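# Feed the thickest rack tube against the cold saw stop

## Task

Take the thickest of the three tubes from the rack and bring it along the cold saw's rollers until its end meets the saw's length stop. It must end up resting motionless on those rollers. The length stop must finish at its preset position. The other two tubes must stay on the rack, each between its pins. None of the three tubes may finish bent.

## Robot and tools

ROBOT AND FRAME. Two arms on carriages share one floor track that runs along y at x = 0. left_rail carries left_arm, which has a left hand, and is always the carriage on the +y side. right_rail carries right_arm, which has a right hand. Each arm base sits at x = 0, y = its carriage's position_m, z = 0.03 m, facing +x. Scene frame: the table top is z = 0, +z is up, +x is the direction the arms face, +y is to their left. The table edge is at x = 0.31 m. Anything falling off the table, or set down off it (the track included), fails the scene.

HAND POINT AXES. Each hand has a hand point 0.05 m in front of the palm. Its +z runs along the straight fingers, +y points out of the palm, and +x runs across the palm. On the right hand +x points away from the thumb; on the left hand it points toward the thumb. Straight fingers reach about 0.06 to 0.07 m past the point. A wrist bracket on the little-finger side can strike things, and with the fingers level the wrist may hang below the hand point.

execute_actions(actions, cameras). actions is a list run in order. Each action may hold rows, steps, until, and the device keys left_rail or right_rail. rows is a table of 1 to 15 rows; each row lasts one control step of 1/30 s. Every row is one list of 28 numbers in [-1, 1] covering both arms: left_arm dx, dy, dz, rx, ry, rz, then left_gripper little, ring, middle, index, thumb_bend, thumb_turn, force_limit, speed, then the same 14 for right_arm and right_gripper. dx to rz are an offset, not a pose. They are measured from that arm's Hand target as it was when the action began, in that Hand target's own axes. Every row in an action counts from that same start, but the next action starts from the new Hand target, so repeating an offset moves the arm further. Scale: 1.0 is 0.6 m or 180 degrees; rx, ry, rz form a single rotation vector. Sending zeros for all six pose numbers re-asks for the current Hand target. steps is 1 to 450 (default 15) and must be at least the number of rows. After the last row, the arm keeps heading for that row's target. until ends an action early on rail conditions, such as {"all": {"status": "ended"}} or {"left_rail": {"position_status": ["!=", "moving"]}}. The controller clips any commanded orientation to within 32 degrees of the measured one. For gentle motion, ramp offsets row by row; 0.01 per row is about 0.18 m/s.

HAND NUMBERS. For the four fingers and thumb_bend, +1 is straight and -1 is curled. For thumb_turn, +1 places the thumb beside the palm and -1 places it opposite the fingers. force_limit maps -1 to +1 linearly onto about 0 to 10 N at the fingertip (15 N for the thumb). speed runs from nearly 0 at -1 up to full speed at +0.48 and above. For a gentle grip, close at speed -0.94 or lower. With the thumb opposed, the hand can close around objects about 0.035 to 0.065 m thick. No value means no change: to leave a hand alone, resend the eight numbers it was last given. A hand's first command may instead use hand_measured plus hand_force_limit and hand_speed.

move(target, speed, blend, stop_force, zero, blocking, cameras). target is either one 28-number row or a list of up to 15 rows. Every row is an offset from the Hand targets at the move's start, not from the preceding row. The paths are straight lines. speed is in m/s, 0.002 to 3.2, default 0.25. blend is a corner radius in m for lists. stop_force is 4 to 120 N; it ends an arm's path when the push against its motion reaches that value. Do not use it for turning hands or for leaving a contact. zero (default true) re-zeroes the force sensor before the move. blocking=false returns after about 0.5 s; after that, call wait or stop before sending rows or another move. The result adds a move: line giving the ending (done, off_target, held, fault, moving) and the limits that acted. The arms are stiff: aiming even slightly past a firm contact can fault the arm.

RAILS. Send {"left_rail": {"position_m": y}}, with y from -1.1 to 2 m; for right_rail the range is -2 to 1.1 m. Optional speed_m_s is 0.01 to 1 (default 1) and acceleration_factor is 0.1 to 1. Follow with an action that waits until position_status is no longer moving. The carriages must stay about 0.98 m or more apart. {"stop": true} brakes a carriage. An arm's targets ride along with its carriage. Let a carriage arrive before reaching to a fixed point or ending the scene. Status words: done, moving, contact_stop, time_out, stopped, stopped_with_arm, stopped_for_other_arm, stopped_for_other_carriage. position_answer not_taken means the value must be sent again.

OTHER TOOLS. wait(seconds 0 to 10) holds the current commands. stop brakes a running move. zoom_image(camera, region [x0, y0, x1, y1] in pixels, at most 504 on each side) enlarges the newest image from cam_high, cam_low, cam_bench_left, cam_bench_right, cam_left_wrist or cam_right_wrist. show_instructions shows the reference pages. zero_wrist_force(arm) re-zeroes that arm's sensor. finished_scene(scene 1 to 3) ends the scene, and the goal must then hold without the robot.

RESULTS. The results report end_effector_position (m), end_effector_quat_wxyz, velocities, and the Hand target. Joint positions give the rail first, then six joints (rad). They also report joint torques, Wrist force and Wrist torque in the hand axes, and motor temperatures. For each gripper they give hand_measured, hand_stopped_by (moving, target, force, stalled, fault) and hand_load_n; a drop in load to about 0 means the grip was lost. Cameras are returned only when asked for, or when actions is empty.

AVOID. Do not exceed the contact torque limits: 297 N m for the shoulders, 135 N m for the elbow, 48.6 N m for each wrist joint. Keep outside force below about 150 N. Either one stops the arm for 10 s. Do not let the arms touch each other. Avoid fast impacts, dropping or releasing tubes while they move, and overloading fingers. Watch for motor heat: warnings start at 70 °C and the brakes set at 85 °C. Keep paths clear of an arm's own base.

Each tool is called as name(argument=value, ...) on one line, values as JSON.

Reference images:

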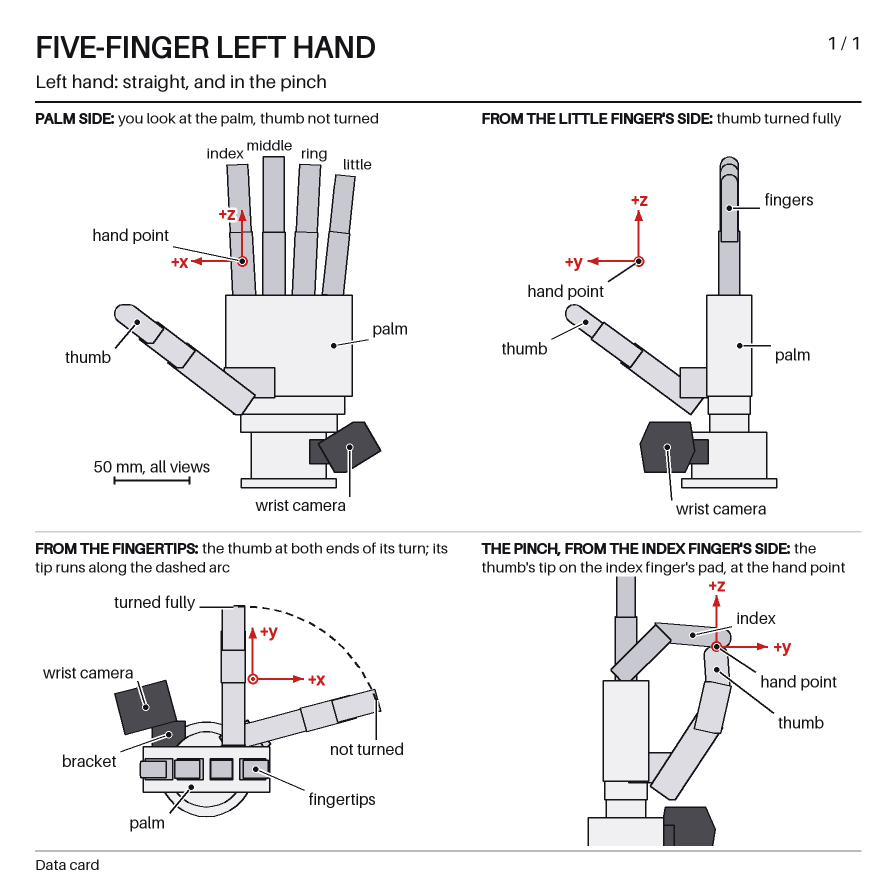

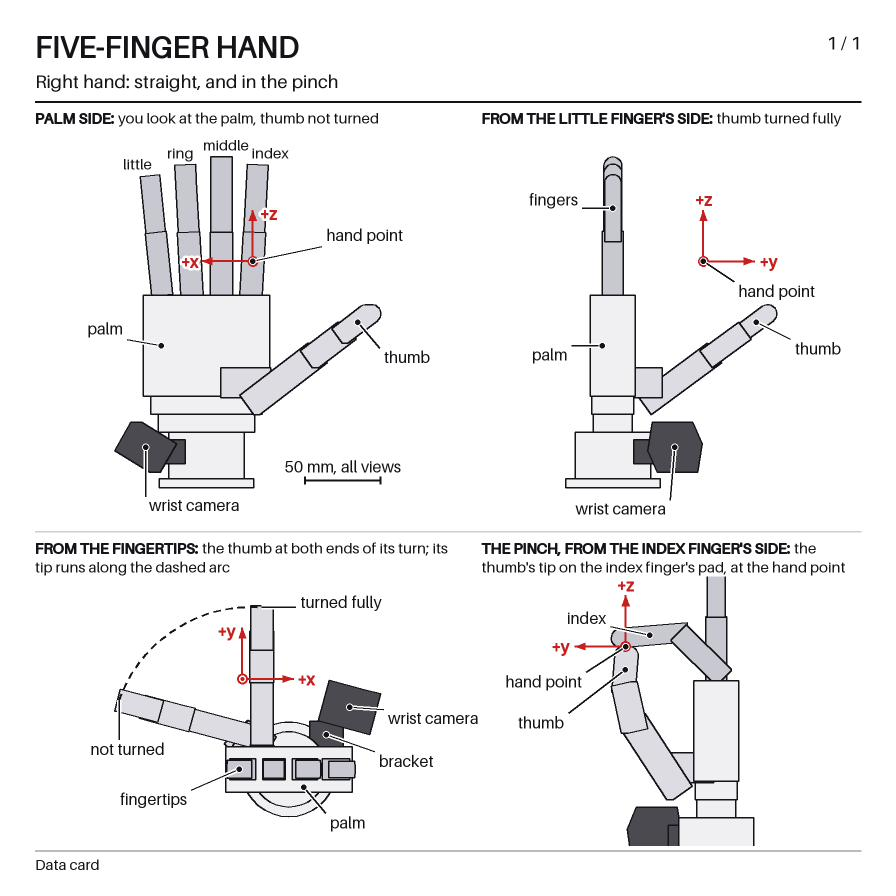

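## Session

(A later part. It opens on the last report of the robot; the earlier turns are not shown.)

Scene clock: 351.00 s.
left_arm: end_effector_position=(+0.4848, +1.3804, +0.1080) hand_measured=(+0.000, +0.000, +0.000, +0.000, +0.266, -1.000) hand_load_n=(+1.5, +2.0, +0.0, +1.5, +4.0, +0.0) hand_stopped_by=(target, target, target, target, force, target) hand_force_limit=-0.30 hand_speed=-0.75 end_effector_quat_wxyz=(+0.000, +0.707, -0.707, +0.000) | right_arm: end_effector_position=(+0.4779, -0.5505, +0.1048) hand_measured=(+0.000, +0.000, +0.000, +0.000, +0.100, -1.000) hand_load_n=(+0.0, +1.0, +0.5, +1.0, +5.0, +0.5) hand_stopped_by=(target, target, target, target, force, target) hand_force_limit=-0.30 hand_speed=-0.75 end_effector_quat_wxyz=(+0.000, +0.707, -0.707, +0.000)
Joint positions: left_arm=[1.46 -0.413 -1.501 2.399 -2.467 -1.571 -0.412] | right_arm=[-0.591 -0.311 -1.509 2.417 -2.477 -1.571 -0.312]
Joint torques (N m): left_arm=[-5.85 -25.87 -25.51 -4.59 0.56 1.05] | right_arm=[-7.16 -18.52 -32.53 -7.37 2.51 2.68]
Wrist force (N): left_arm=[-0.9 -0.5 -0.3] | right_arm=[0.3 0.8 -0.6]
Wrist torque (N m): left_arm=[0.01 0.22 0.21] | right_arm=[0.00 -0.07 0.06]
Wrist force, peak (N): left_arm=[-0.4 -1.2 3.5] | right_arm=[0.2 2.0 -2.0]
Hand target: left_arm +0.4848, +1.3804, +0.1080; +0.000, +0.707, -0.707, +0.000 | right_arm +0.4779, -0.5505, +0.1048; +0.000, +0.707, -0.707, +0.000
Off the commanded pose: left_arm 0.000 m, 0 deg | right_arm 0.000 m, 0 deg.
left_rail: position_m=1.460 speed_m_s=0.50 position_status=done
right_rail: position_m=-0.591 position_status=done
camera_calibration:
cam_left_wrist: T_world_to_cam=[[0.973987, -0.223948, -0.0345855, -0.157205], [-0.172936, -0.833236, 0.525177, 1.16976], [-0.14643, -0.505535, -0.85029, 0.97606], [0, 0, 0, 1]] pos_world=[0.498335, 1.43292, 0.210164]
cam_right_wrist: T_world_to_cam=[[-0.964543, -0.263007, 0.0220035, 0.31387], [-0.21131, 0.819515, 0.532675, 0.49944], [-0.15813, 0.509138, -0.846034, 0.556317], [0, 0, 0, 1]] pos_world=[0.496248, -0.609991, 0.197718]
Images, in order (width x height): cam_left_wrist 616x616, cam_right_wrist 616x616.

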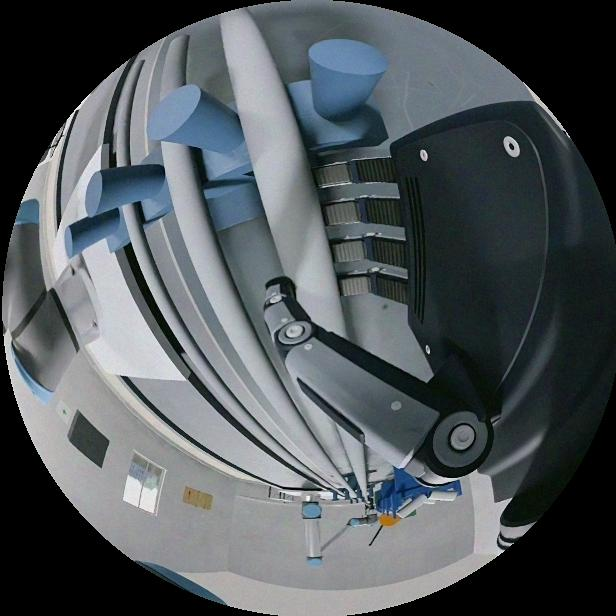

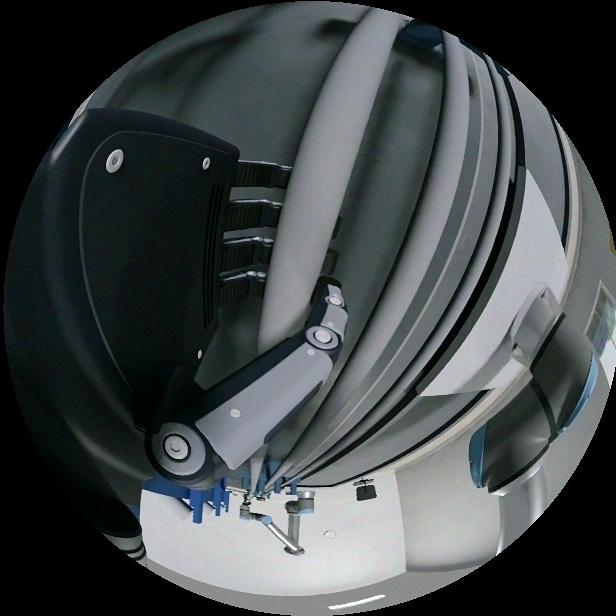

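execute_actions(actions=[{"rows":[[0,0,0,0,0,0,-0.3,-0.3,-0.3,-0.3,-0.6,-1,0,-0.6,0,0,0,0,0,0,-0.3,-0.3,-0.3,-0.3,-0.6,-1,0,-0.6]],"steps":60}], cameras=["cam_left_wrist","cam_right_wrist"])

Scene clock: 369.63 s.
left_arm: end_effector_position=(+0.4848, +1.3804, +0.1080) hand_measured=(-0.068, -0.032, -0.068, -0.032, +0.266, -1.000) hand_load_n=(+4.5, +0.0, +2.0, +0.0, +0.0, +0.0) hand_stopped_by=(force, force, force, force, force, target) hand_force_limit=0.00 hand_speed=-0.60 end_effector_quat_wxyz=(+0.000, +0.707, -0.707, +0.000) | right_arm: end_effector_position=(+0.4779, -0.5505, +0.1048) hand_measured=(-0.300, -0.290, -0.252, -0.254, +0.098, -1.000) hand_load_n=(+4.0, +4.5, +13.0, +6.5, +2.0, -0.5) hand_stopped_by=(target, force, force, force, force, target) hand_force_limit=0.00 hand_speed=-0.60 end_effector_quat_wxyz=(+0.000, +0.707, -0.707, +0.000)
Joint positions: left_arm=[1.46 -0.413 -1.501 2.399 -2.467 -1.571 -0.412] | right_arm=[-0.591 -0.311 -1.509 2.417 -2.477 -1.571 -0.312]
Joint torques (N m): left_arm=[-4.57 -50.11 -32.41 -2.52 0.64 0.71] | right_arm=[-5 -54.29 -35.59 -6.71 2.16 2.36]
Wrist force (N): left_arm=[-2.3 -0.3 7.0] | right_arm=[2.2 0.9 9.1]
Wrist torque (N m): left_arm=[-0.09 0.41 0.16] | right_arm=[-0.11 -0.59 0.14]
Wrist force, peak (N): left_arm=[-3.3 -0.4 8.0] | right_arm=[1.8 1.4 10.6]
Hand target: left_arm +0.4848, +1.3804, +0.1080; +0.000, +0.707, -0.707, +0.000 | right_arm +0.4779, -0.5505, +0.1048; +0.000, +0.707, -0.707, +0.000
Off the commanded pose: left_arm 0.000 m, 0 deg | right_arm 0.000 m, 0 deg.
left_rail: position_m=1.460 speed_m_s=0.50 position_status=done
right_rail: position_m=-0.591 position_status=done
camera_calibration:
cam_left_wrist: T_world_to_cam=[[0.973987, -0.223948, -0.0345855, -0.157205], [-0.172936, -0.833236, 0.525177, 1.16976], [-0.14643, -0.505535, -0.85029, 0.97606], [0, 0, 0, 1]] pos_world=[0.498335, 1.43292, 0.210164]
cam_right_wrist: T_world_to_cam=[[-0.964543, -0.263007, 0.0220035, 0.31387], [-0.21131, 0.819515, 0.532675, 0.49944], [-0.15813, 0.509138, -0.846034, 0.556317], [0, 0, 0, 1]] pos_world=[0.496248, -0.609991, 0.197718]
Images, in order (width x height): cam_left_wrist 616x616, cam_right_wrist 616x616.

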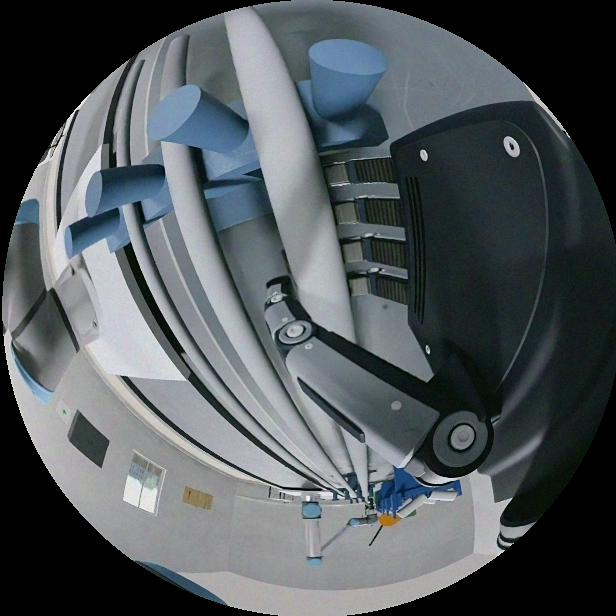

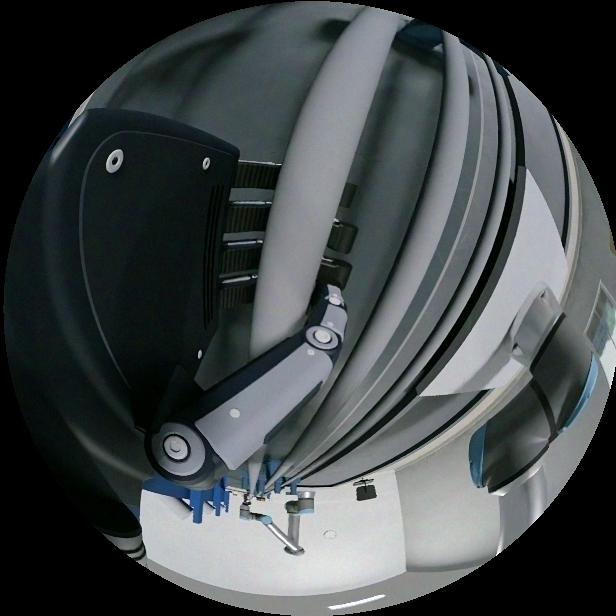

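execute_actions(actions=[{"rows":[[0,0,0,0,0,0,0.05,0.05,0.05,0.05,0.55,-1,0,0,0,0,0,0,0,0,-0.3,-0.3,-0.3,-0.3,-0.6,-1,0,-0.6]],"steps":25}])

move(target=[0,0.025,0,0,0,0,0.05,0.05,0.05,0.05,0.55,-1,0,0,0,0,0,0,0,0,-0.3,-0.3,-0.3,-0.3,-0.6,-1,0,-0.6], speed=0.05)

execute_actions(actions=[{"rows":[[0,0,0,0,0,0,0.05,0.05,0.05,0.05,-0.6,-1,-0.3,-0.75,0,0,0,0,0,0,-0.3,-0.3,-0.3,-0.3,-0.6,-1,0,-0.6]],"steps":90},{"rows":[[0,0,0,0,0,0,-0.3,-0.3,-0.3,-0.3,-0.6,-1,0,-0.6,0,0,0,0,0,0,-0.3,-0.3,-0.3,-0.3,-0.6,-1,0,-0.6]],"steps":60}], cameras=["cam_left_wrist","cam_right_wrist"])

Scene clock: 383.47 s.
left_arm: end_effector_position=(+0.4848, +1.3804, +0.1080) hand_measured=(+0.050, +0.050, +0.050, +0.050, +0.550, -1.000) hand_load_n=(+0.0, +0.0, +0.0, +0.0, +0.0, +0.0) hand_stopped_by=(target, target, target, target, target, target) hand_force_limit=0.00 hand_speed=0.00 end_effector_quat_wxyz=(+0.000, +0.707, -0.707, +0.000) | right_arm: end_effector_position=(+0.4779, -0.5505, +0.1048) hand_measured=(-0.300, -0.290, -0.252, -0.254, +0.098, -1.000) hand_load_n=(+3.0, +5.0, +13.0, +6.5, +2.0, -0.5) hand_stopped_by=(target, force, force, force, force, target) hand_force_limit=0.00 hand_speed=-0.60 end_effector_quat_wxyz=(+0.000, +0.707, -0.707, +0.000)
Joint positions: left_arm=[1.46 -0.413 -1.501 2.399 -2.467 -1.571 -0.412] | right_arm=[-0.591 -0.311 -1.509 2.417 -2.477 -1.571 -0.312]
Joint torques (N m): left_arm=[-4.67 -53.24 -37.34 -2.87 0.86 0.56] | right_arm=[-4.71 -55.2 -35.81 -5.17 1.92 2.16]
Wrist force (N): left_arm=[-0.9 0.4 -0.1] | right_arm=[0.8 1.9 9.9]
Wrist torque (N m): left_arm=[0.06 0.14 0.13] | right_arm=[-0.16 -0.62 0.20]
Wrist force, peak (N): left_arm=[-2.7 0.0 7.3] | right_arm=[0.8 2.1 11.8]
Hand target: left_arm +0.4848, +1.3804, +0.1080; +0.000, +0.707, -0.707, +0.000 | right_arm +0.4779, -0.5505, +0.1048; +0.000, +0.707, -0.707, +0.000
Off the commanded pose: left_arm 0.000 m, 0 deg | right_arm 0.000 m, 0 deg.
left_rail: position_m=1.460 speed_m_s=0.50 position_status=done
right_rail: position_m=-0.591 position_status=done

Scene clock: 384.37 s.
left_arm: end_effector_position=(+0.4700, +1.3804, +0.1080) hand_measured=(+0.050, +0.050, +0.050, +0.050, +0.550, -1.000) hand_load_n=(+3.0, +3.5, +0.5, +1.0, -0.5, +0.0) hand_stopped_by=(target, target, target, target, target, target) hand_force_limit=0.00 hand_speed=0.00 end_effector_quat_wxyz=(+0.000, +0.707, -0.707, +0.000) | right_arm: end_effector_position=(+0.4779, -0.5505, +0.1048) hand_measured=(-0.300, -0.290, -0.252, -0.254, +0.098, -1.000) hand_load_n=(+3.0, +4.0, +13.0, +6.5, +2.5, -0.5) hand_stopped_by=(target, force, force, force, force, target) hand_force_limit=0.00 hand_speed=-0.60 end_effector_quat_wxyz=(+0.000, +0.707, -0.707, +0.000)
Joint positions: left_arm=[1.46 -0.425 -1.525 2.425 -2.47 -1.571 -0.424] | right_arm=[-0.591 -0.311 -1.509 2.417 -2.477 -1.571 -0.312]
Joint torques (N m): left_arm=[-6.88 -49.91 -19.11 -4.75 -1.63 -1.55] | right_arm=[-3.39 -53.24 -35.82 -5.12 1.13 2.29]
Wrist force (N): left_arm=[-0.5 -7.1 8.2] | right_arm=[0.4 4.5 8.8]
Wrist torque (N m): left_arm=[-0.11 0.46 0.51] | right_arm=[-0.13 -0.56 0.33]
Wrist force, peak (N): left_arm=[-0.5 -7.1 8.2] | right_arm=[0.7 2.2 10.0]
Hand target: left_arm +0.4698, +1.3804, +0.1080; +0.000, +0.707, -0.707, +0.000 | right_arm +0.4779, -0.5505, +0.1048; +0.000, +0.707, -0.707, +0.000
Off the commanded pose: left_arm 0.000 m, 0 deg | right_arm 0.000 m, 0 deg.
left_rail: position_m=1.460 speed_m_s=0.50 position_status=done
right_rail: position_m=-0.591 position_status=done
move: done

Scene clock: 389.57 s.
left_arm: end_effector_position=(+0.4698, +1.3804, +0.1080) hand_measured=(-0.300, -0.300, -0.240, -0.262, +0.018, -1.000) hand_load_n=(+1.5, +3.5, +7.0, +11.5, +4.0, -0.5) hand_stopped_by=(target, target, force, force, force, target) hand_force_limit=0.00 hand_speed=-0.60 end_effector_quat_wxyz=(+0.000, +0.707, -0.707, +0.000) | right_arm: end_effector_position=(+0.4779, -0.5505, +0.1048) hand_measured=(-0.300, -0.290, -0.252, -0.254, +0.098, -1.000) hand_load_n=(+4.5, +3.5, +13.0, +6.5, +2.5, -0.5) hand_stopped_by=(target, force, force, force, force, target) hand_force_limit=0.00 hand_speed=-0.60 end_effector_quat_wxyz=(+0.000, +0.707, -0.707, +0.000)
Joint positions: left_arm=[1.46 -0.425 -1.525 2.425 -2.47 -1.571 -0.424] | right_arm=[-0.591 -0.311 -1.509 2.417 -2.477 -1.571 -0.312]
Joint torques (N m): left_arm=[-5.74 -52.89 -38.57 -5.83 -1.88 -1.27] | right_arm=[-0.07 -45.6 -35.54 -3.24 -2.11 1.92]
Wrist force (N): left_arm=[-2.2 -0.4 6.6] | right_arm=[2.2 3.6 9.1]
Wrist torque (N m): left_arm=[-0.08 0.43 0.17] | right_arm=[-0.11 -0.62 0.31]
Wrist force, peak (N): left_arm=[-0.7 -8.2 8.5] | right_arm=[2.4 3.6 9.6]
Hand target: left_arm +0.4698, +1.3804, +0.1080; +0.000, +0.707, -0.707, +0.000 | right_arm +0.4779, -0.5505, +0.1048; +0.000, +0.707, -0.707, +0.000
Off the commanded pose: left_arm 0.000 m, 0 deg | right_arm 0.000 m, 0 deg.
left_rail: position_m=1.460 speed_m_s=0.50 position_status=done
right_rail: position_m=-0.591 position_status=done
camera_calibration:
cam_left_wrist: T_world_to_cam=[[0.973987, -0.223948, -0.0345855, -0.142595], [-0.172936, -0.833236, 0.525177, 1.16717], [-0.14643, -0.505535, -0.85029, 0.973864], [0, 0, 0, 1]] pos_world=[0.483335, 1.43292, 0.210164]
cam_right_wrist: T_world_to_cam=[[-0.964543, -0.263007, 0.0220035, 0.31387], [-0.21131, 0.819515, 0.532675, 0.49944], [-0.15813, 0.509138, -0.846034, 0.556317], [0, 0, 0, 1]] pos_world=[0.496248, -0.609991, 0.197718]
Images, in order (width x height): cam_left_wrist 616x616, cam_right_wrist 616x616.

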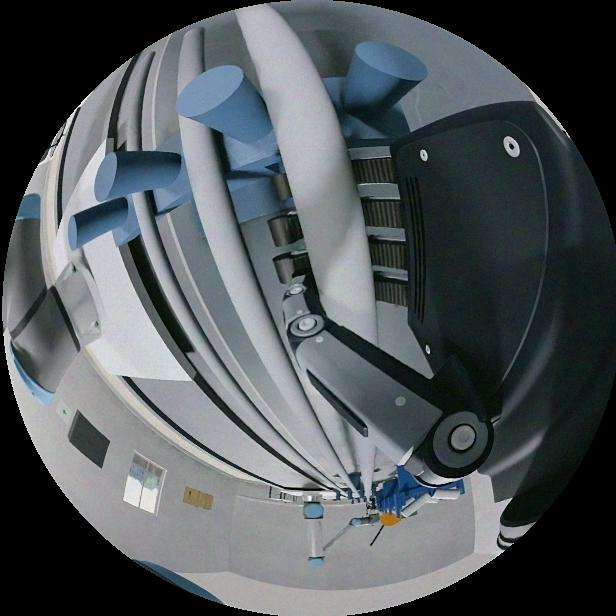

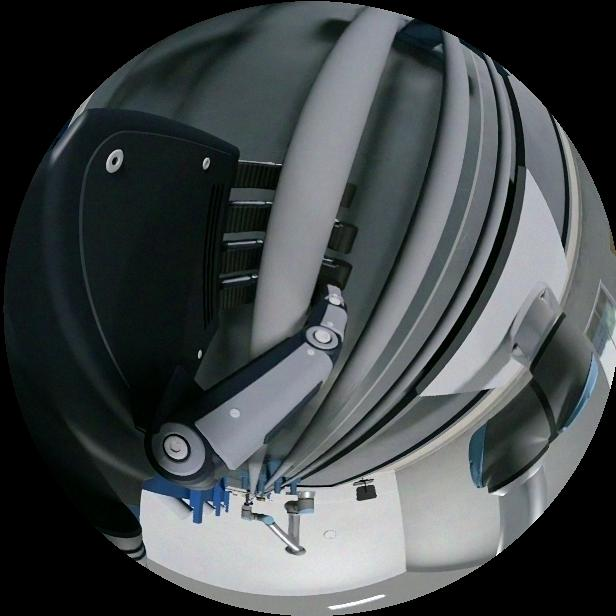

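move(target=[0,0,-0.03,0,0,0,-0.3,-0.3,-0.3,-0.3,-0.6,-1,0,-0.6,0,0,-0.03,0,0,0,-0.3,-0.3,-0.3,-0.3,-0.6,-1,0,-0.6], speed=0.04)

move(target=[0,0,-0.4233,0,0,0,-0.3,-0.3,-0.3,-0.3,-0.6,-1,0,-0.6,0,0,-0.4287,0,0,0,-0.3,-0.3,-0.3,-0.3,-0.6,-1,0,-0.6], speed=0.1, cameras=["all"])

Scene clock: 405.70 s.
left_arm: end_effector_position=(+0.4698, +1.3804, +0.1259) hand_measured=(-0.300, -0.300, -0.240, -0.262, +0.018, -1.000) hand_load_n=(+2.0, +3.0, +7.0, +11.5, +3.5, -0.5) hand_stopped_by=(target, target, force, force, force, target) hand_force_limit=0.00 hand_speed=-0.60 end_effector_quat_wxyz=(+0.000, +0.707, -0.707, +0.000) | right_arm: end_effector_position=(+0.4779, -0.5505, +0.1226) hand_measured=(-0.300, -0.290, -0.252, -0.254, +0.098, -1.000) hand_load_n=(+5.0, +4.0, +12.5, +6.5, +2.5, -0.5) hand_stopped_by=(target, force, force, force, force, target) hand_force_limit=0.00 hand_speed=-0.60 end_effector_quat_wxyz=(+0.000, +0.707, -0.707, +0.000)
Joint positions: left_arm=[1.46 -0.425 -1.559 2.412 -2.423 -1.571 -0.424] | right_arm=[-0.591 -0.311 -1.543 2.404 -2.431 -1.571 -0.312]
Joint torques (N m): left_arm=[4.89 -52.63 -43.27 -1.78 -1.91 0.27] | right_arm=[12.03 -53.45 -46.7 -3.1 -2.27 2]
Wrist force (N): left_arm=[-2.5 -0.6 6.8] | right_arm=[2.7 4.5 9.9]
Wrist torque (N m): left_arm=[-0.11 0.45 0.16] | right_arm=[-0.09 -0.69 0.36]
Wrist force, peak (N): left_arm=[-2.7 -0.1 7.3] | right_arm=[2.5 5.0 10.7]
Hand target: left_arm +0.4698, +1.3804, +0.1260; +0.000, +0.707, -0.707, +0.000 | right_arm +0.4779, -0.5505, +0.1228; +0.000, +0.707, -0.707, +0.000
Off the commanded pose: left_arm 0.000 m, 0 deg | right_arm 0.000 m, 0 deg.
left_rail: position_m=1.460 speed_m_s=0.50 position_status=done
right_rail: position_m=-0.591 position_status=done
move: done

Scene clock: 408.90 s.
left_arm: end_effector_position=(+0.4700, +1.3805, +0.3798) hand_measured=(-0.300, -0.300, -0.240, -0.262, +0.018, -1.000) hand_load_n=(+1.5, +2.0, +7.0, +11.5, +4.0, -0.5) hand_stopped_by=(target, target, force, force, force, target) hand_force_limit=0.00 hand_speed=-0.60 end_effector_quat_wxyz=(+0.000, +0.707, -0.707, +0.000) | right_arm: end_effector_position=(+0.4781, -0.5505, +0.3798) hand_measured=(-0.300, -0.290, -0.252, -0.254, +0.098, -1.000) hand_load_n=(+2.5, +3.0, +12.5, +6.5, +2.0, -0.5) hand_stopped_by=(target, force, force, force, force, target) hand_force_limit=0.00 hand_speed=-0.60 end_effector_quat_wxyz=(+0.000, +0.707, -0.707, +0.000)
Joint positions: left_arm=[1.46 -0.425 -1.847 2.118 -1.842 -1.571 -0.424] | right_arm=[-0.591 -0.311 -1.836 2.11 -1.845 -1.571 -0.311]
Joint torques (N m): left_arm=[-6.44 -43.47 -59.3 -1.93 2.99 -0.99] | right_arm=[-7.84 -45.69 -58.03 -1.66 -1.74 -3.27]
Wrist force (N): left_arm=[-0.9 0.1 6.7] | right_arm=[0.4 0.8 9.2]
Wrist torque (N m): left_arm=[-0.15 0.51 0.09] | right_arm=[-0.09 -0.55 -0.06]
Wrist force, peak (N): left_arm=[-1.7 1.8 10.0] | right_arm=[2.1 4.6 11.1]
Hand target: left_arm +0.4700, +1.3805, +0.3800; +0.000, +0.707, -0.707, +0.000 | right_arm +0.4781, -0.5505, +0.3800; +0.000, +0.707, -0.707, +0.000
Off the commanded pose: left_arm 0.000 m, 0 deg | right_arm 0.000 m, 0 deg.
left_rail: position_m=1.460 speed_m_s=0.50 position_status=done
right_rail: position_m=-0.591 position_status=done
move: done
camera_calibration:
cam_left_wrist: T_world_to_cam=[[0.974005, -0.223887, -0.0344839, -0.133511], [-0.172927, -0.833203, 0.525233, 1.02447], [-0.146325, -0.505616, -0.850259, 1.2051], [0, 0, 0, 1]] pos_world=[0.483535, 1.43302, 0.481964]
cam_right_wrist: T_world_to_cam=[[-0.964543, -0.263007, 0.0220035, 0.308039], [-0.21131, 0.819515, 0.532675, 0.352915], [-0.15813, 0.509138, -0.846034, 0.788957], [0, 0, 0, 1]] pos_world=[0.496448, -0.609891, 0.472718]

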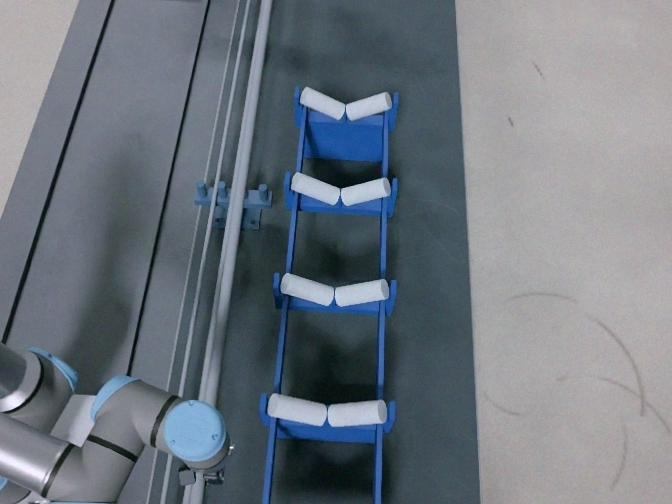

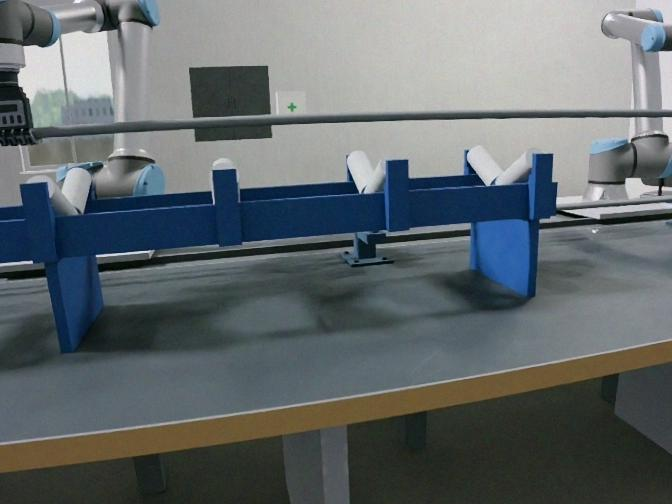

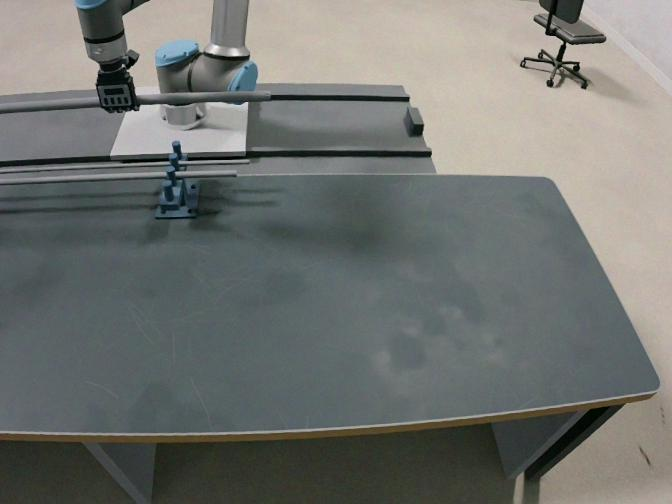

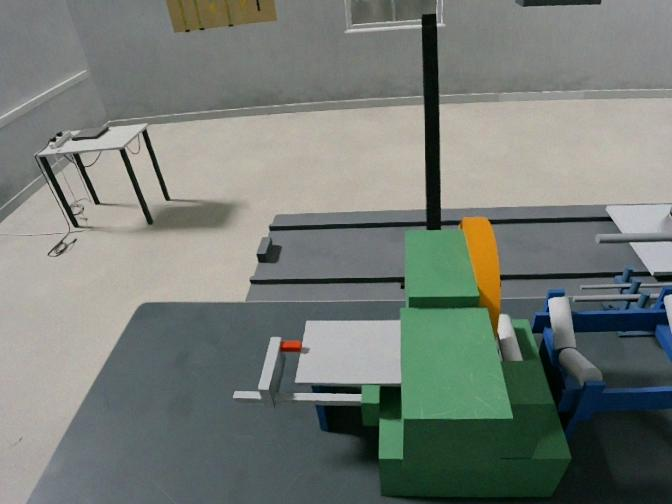

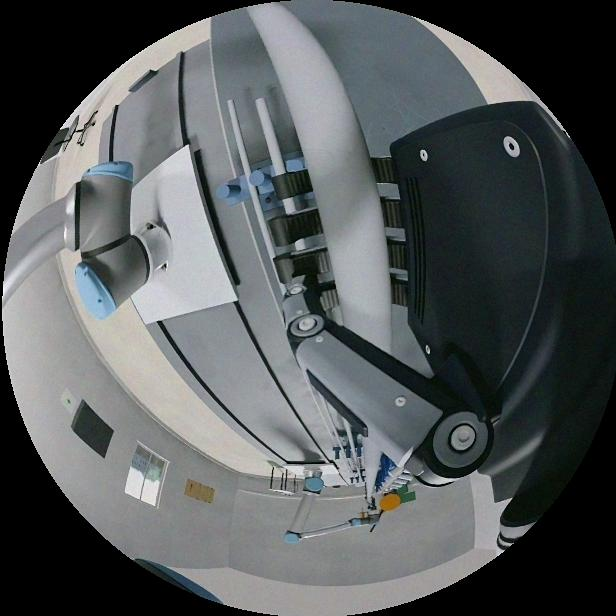

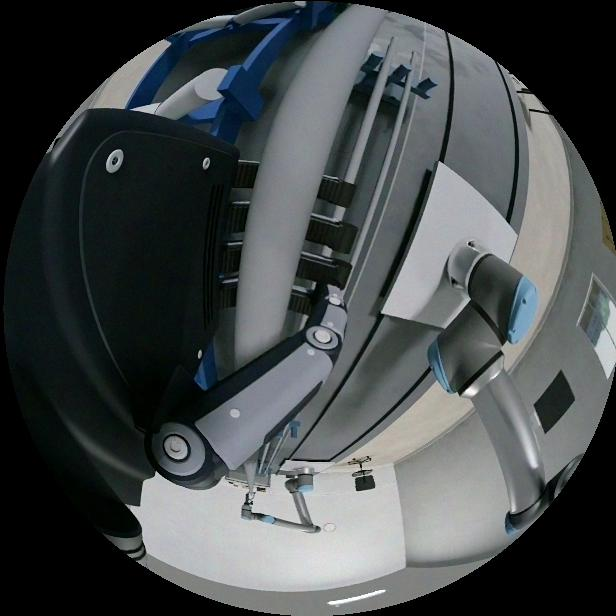

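move(target=[0,-0.367,0,0,0,0,-0.3,-0.3,-0.3,-0.3,-0.6,-1,0,-0.6,0,-0.367,0,0,0,0,-0.3,-0.3,-0.3,-0.3,-0.6,-1,0,-0.6], speed=0.15, cameras=["all"])

zoom_image(camera="cam_right_wrist", region=[100, 0, 450, 420])

zoom_image(camera="cam_bench_right", region=[400, 180, 672, 450])

Scene clock: 444.13 s.
left_arm: end_effector_position=(+0.6900, +1.3803, +0.3799) hand_measured=(-0.300, -0.300, -0.240, -0.262, +0.018, -1.000) hand_load_n=(+1.5, +2.0, +7.0, +11.5, +4.0, +0.0) hand_stopped_by=(target, target, force, force, force, target) hand_force_limit=0.00 hand_speed=-0.60 end_effector_quat_wxyz=(+0.000, +0.707, -0.707, +0.000) | right_arm: end_effector_position=(+0.6981, -0.5503, +0.3798) hand_measured=(-0.300, -0.290, -0.252, -0.254, +0.098, -1.000) hand_load_n=(+2.5, +3.0, +13.0, +6.5, +2.0, -0.5) hand_stopped_by=(target, force, force, force, force, target) hand_force_limit=0.00 hand_speed=-0.60 end_effector_quat_wxyz=(+0.000, +0.707, -0.707, +0.000)
Joint positions: left_arm=[1.46 -0.299 -1.461 1.768 -1.877 -1.571 -0.298] | right_arm=[-0.591 -0.218 -1.451 1.756 -1.876 -1.571 -0.219]
Joint torques (N m): left_arm=[7.7 -43.87 -56.53 -2.52 -2.76 1.83] | right_arm=[14.66 -43.59 -56.09 -1.67 -3.07 3.24]
Wrist force (N): left_arm=[-2.6 0.0 6.6] | right_arm=[2.1 1.0 9.1]
Wrist torque (N m): left_arm=[-0.16 0.50 -0.10] | right_arm=[-0.02 -0.58 -0.09]
Wrist force, peak (N): left_arm=[2.3 0.5 7.0] | right_arm=[0.2 2.3 9.8]
Hand target: left_arm +0.6902, +1.3803, +0.3799; +0.000, +0.707, -0.707, +0.000 | right_arm +0.6983, -0.5503, +0.3799; +0.000, +0.707, -0.707, +0.000
Off the commanded pose: left_arm 0.000 m, 0 deg | right_arm 0.000 m, 0 deg.
left_rail: position_m=1.460 speed_m_s=0.50 position_status=done
right_rail: position_m=-0.591 position_status=done
move: done
camera_calibration:
cam_left_wrist: T_world_to_cam=[[0.974002, -0.223898, -0.0345029, -0.347807], [-0.172938, -0.833245, 0.525162, 1.06239], [-0.146332, -0.505542, -0.850302, 1.2372], [0, 0, 0, 1]] pos_world=[0.703535, 1.43282, 0.482064]
cam_right_wrist: T_world_to_cam=[[-0.964543, -0.263007, 0.0220035, 0.520264], [-0.21131, 0.819515, 0.532675, 0.399321], [-0.15813, 0.509138, -0.846034, 0.823695], [0, 0, 0, 1]] pos_world=[0.716448, -0.609791, 0.472718]

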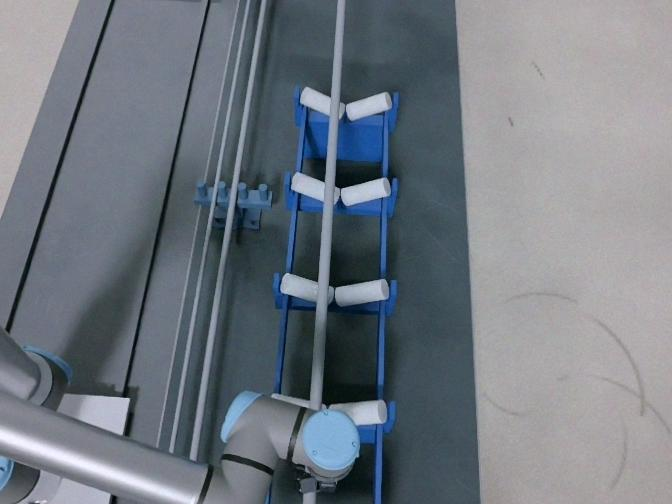

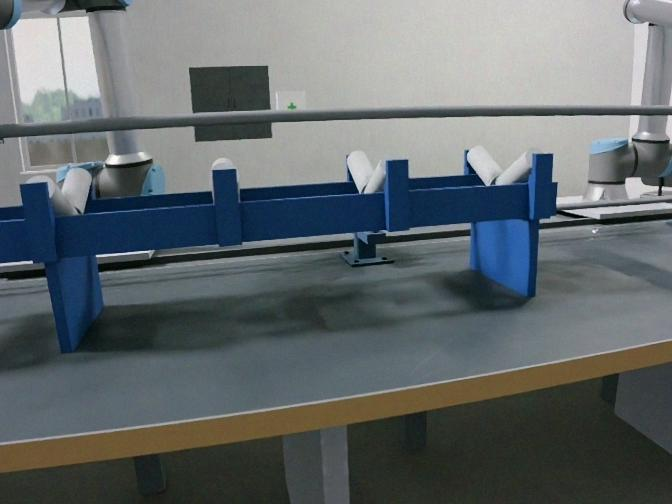

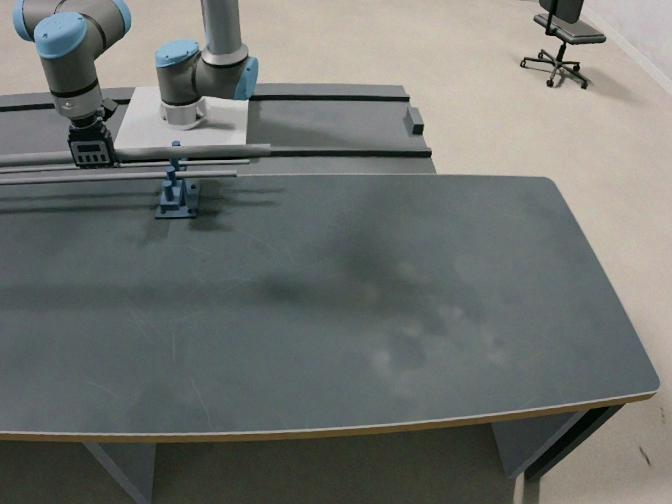

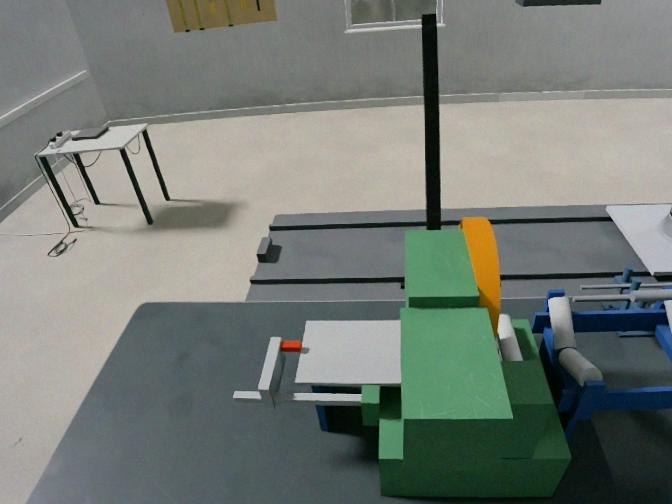

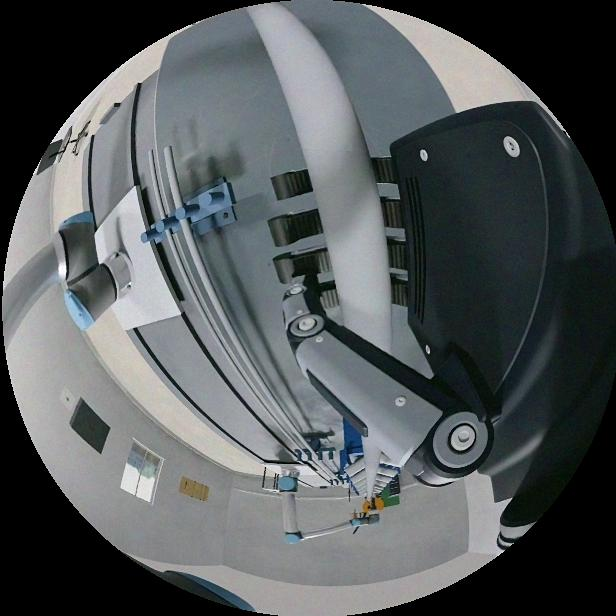

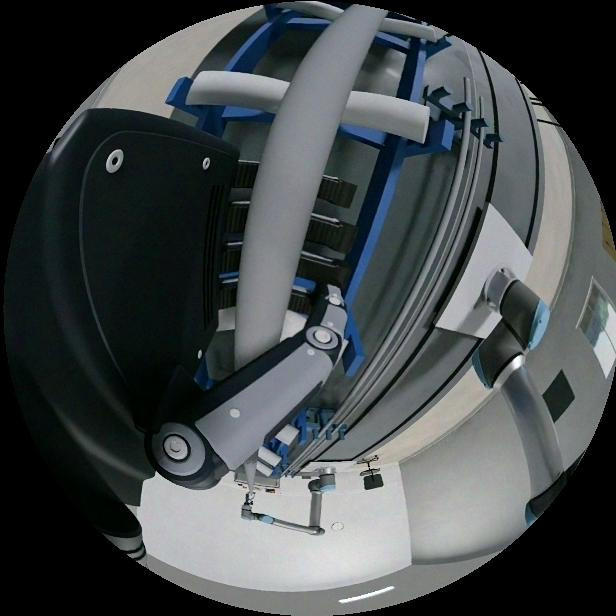

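Scaled by 1.200 from the camera's 616x616 image, which has a finer 880x880 frame.

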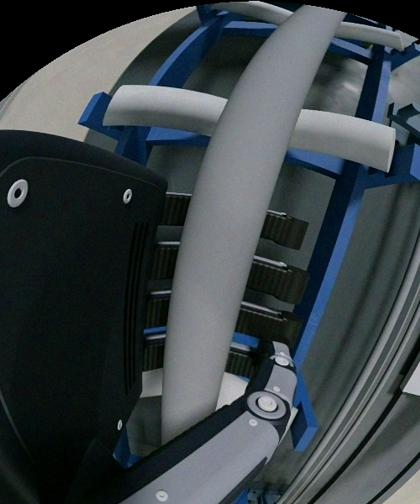

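Scaled by 1.853 from the camera's 672x504 image, which has a finer 960x720 frame.

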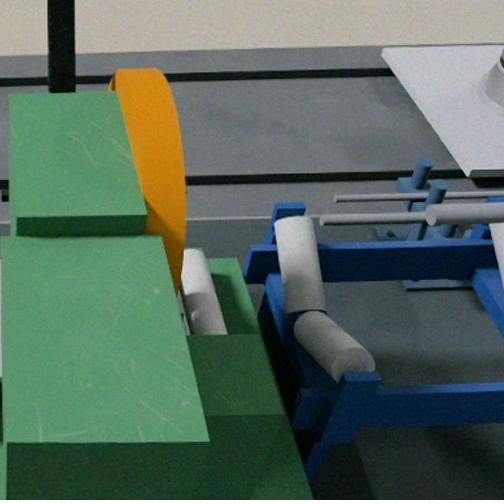

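move(target=[[0,-0.0567,0,0,0,0,-0.3,-0.3,-0.3,-0.3,-0.6,-1,0,-0.6,0,-0.04,0,0,0,0,-0.3,-0.3,-0.3,-0.3,-0.6,-1,0,-0.6],[0,-0.0567,0.1,0,0,0,-0.3,-0.3,-0.3,-0.3,-0.6,-1,0,-0.6,0,-0.04,0.1,0,0,0,-0.3,-0.3,-0.3,-0.3,-0.6,-1,0,-0.6]], speed=0.08, stop_force=15, cameras=["cam_low","cam_high","cam_left_wrist","cam_right_wrist","cam_bench_right"])

zoom_image(camera="cam_right_wrist", region=[100, 0, 450, 420])

Scene clock: 482.37 s.
left_arm: end_effector_position=(+0.7242, +1.3803, +0.3198) hand_measured=(-0.300, -0.300, -0.240, -0.262, +0.018, -1.000) hand_load_n=(+1.5, +1.5, +7.0, +11.5, +4.0, +0.0) hand_stopped_by=(target, target, force, force, force, target) hand_force_limit=0.00 hand_speed=-0.60 end_effector_quat_wxyz=(+0.000, +0.707, -0.707, +0.000) | right_arm: end_effector_position=(+0.7223, -0.5503, +0.3198) hand_measured=(-0.300, -0.290, -0.252, -0.254, +0.098, -1.000) hand_load_n=(+3.0, +3.0, +12.5, +6.5, +2.0, -0.5) hand_stopped_by=(target, force, force, force, force, target) hand_force_limit=0.00 hand_speed=-0.60 end_effector_quat_wxyz=(+0.000, +0.707, -0.707, +0.000)
Joint positions: left_arm=[1.46 -0.286 -1.372 1.775 -1.973 -1.571 -0.285] | right_arm=[-0.591 -0.211 -1.377 1.782 -1.975 -1.571 -0.212]
Joint torques (N m): left_arm=[9.27 -55.32 -39.82 -6.61 -1.21 1.86] | right_arm=[13.35 -49.34 -43.49 -7.87 -2.21 3.17]
Wrist force (N): left_arm=[-2.6 0.1 6.5] | right_arm=[2.6 0.6 9.3]
Wrist torque (N m): left_arm=[-0.16 0.41 -0.08] | right_arm=[-0.08 -0.58 -0.06]
Wrist force, peak (N): left_arm=[-2.5 0.2 7.5] | right_arm=[2.5 1.0 10.0]
Hand target: left_arm +0.7242, +1.3803, +0.3198; +0.000, +0.707, -0.707, +0.000 | right_arm +0.7223, -0.5503, +0.3198; +0.000, +0.707, -0.707, +0.000
Off the commanded pose: left_arm 0.000 m, 0 deg | right_arm 0.000 m, 0 deg.
left_rail: position_m=1.460 speed_m_s=0.50 position_status=done
right_rail: position_m=-0.591 position_status=done
move: done
camera_calibration:
cam_left_wrist: T_world_to_cam=[[0.973987, -0.223948, -0.0345855, -0.383075], [-0.172936, -0.833236, 0.525177, 1.09985], [-0.14643, -0.505535, -0.85029, 1.19116], [0, 0, 0, 1]] pos_world=[0.737735, 1.43282, 0.421964]
cam_right_wrist: T_world_to_cam=[[-0.964543, -0.263007, 0.0220035, 0.544953], [-0.21131, 0.819515, 0.532675, 0.436313], [-0.15813, 0.509138, -0.846034, 0.776709], [0, 0, 0, 1]] pos_world=[0.740648, -0.609691, 0.412718]
Images, in order (width x height): cam_high 672x504, cam_low 672x504, cam_bench_right 672x504, cam_left_wrist 616x616, cam_right_wrist 616x616.

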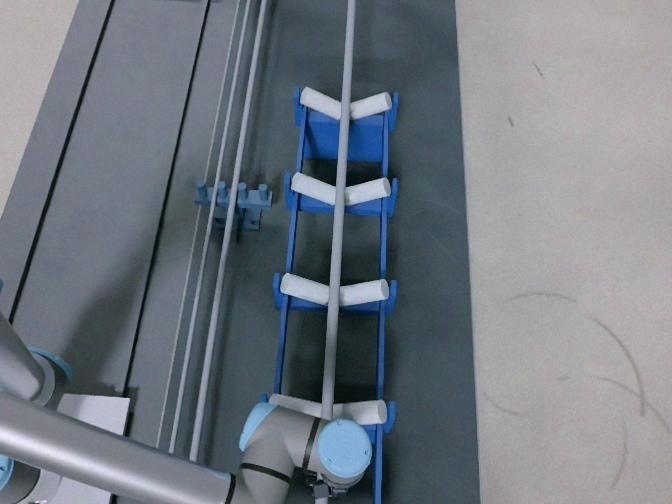

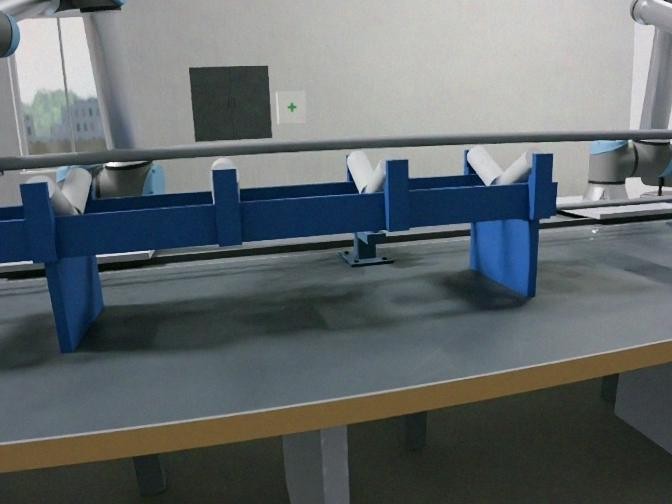

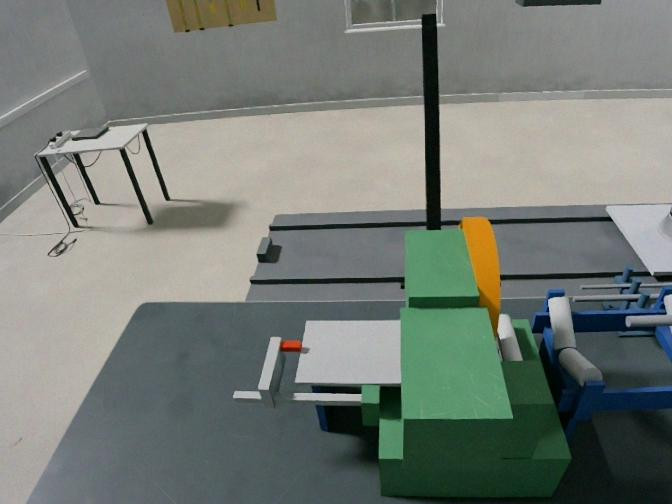

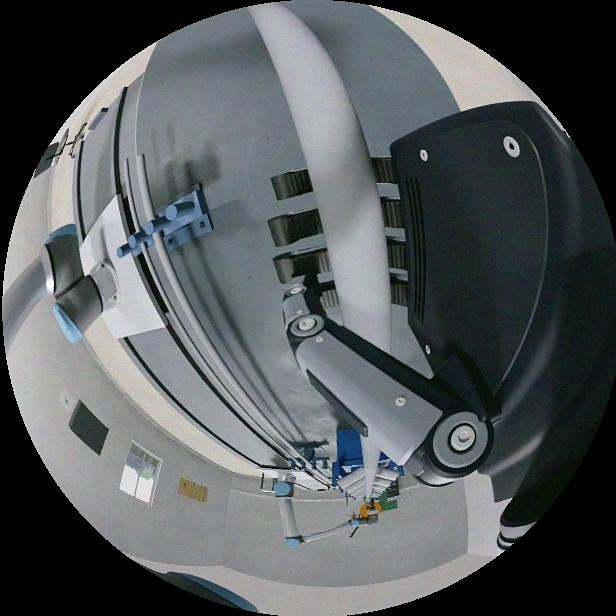

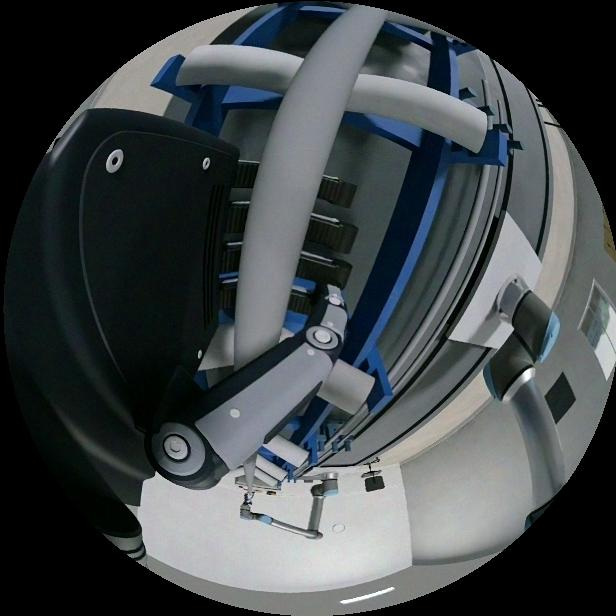

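Scaled by 1.200 from the camera's 616x616 image, which has a finer 880x880 frame.

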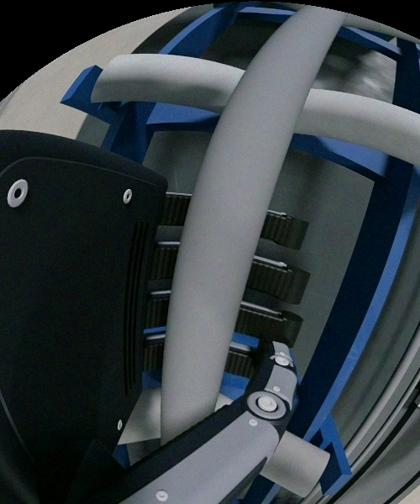

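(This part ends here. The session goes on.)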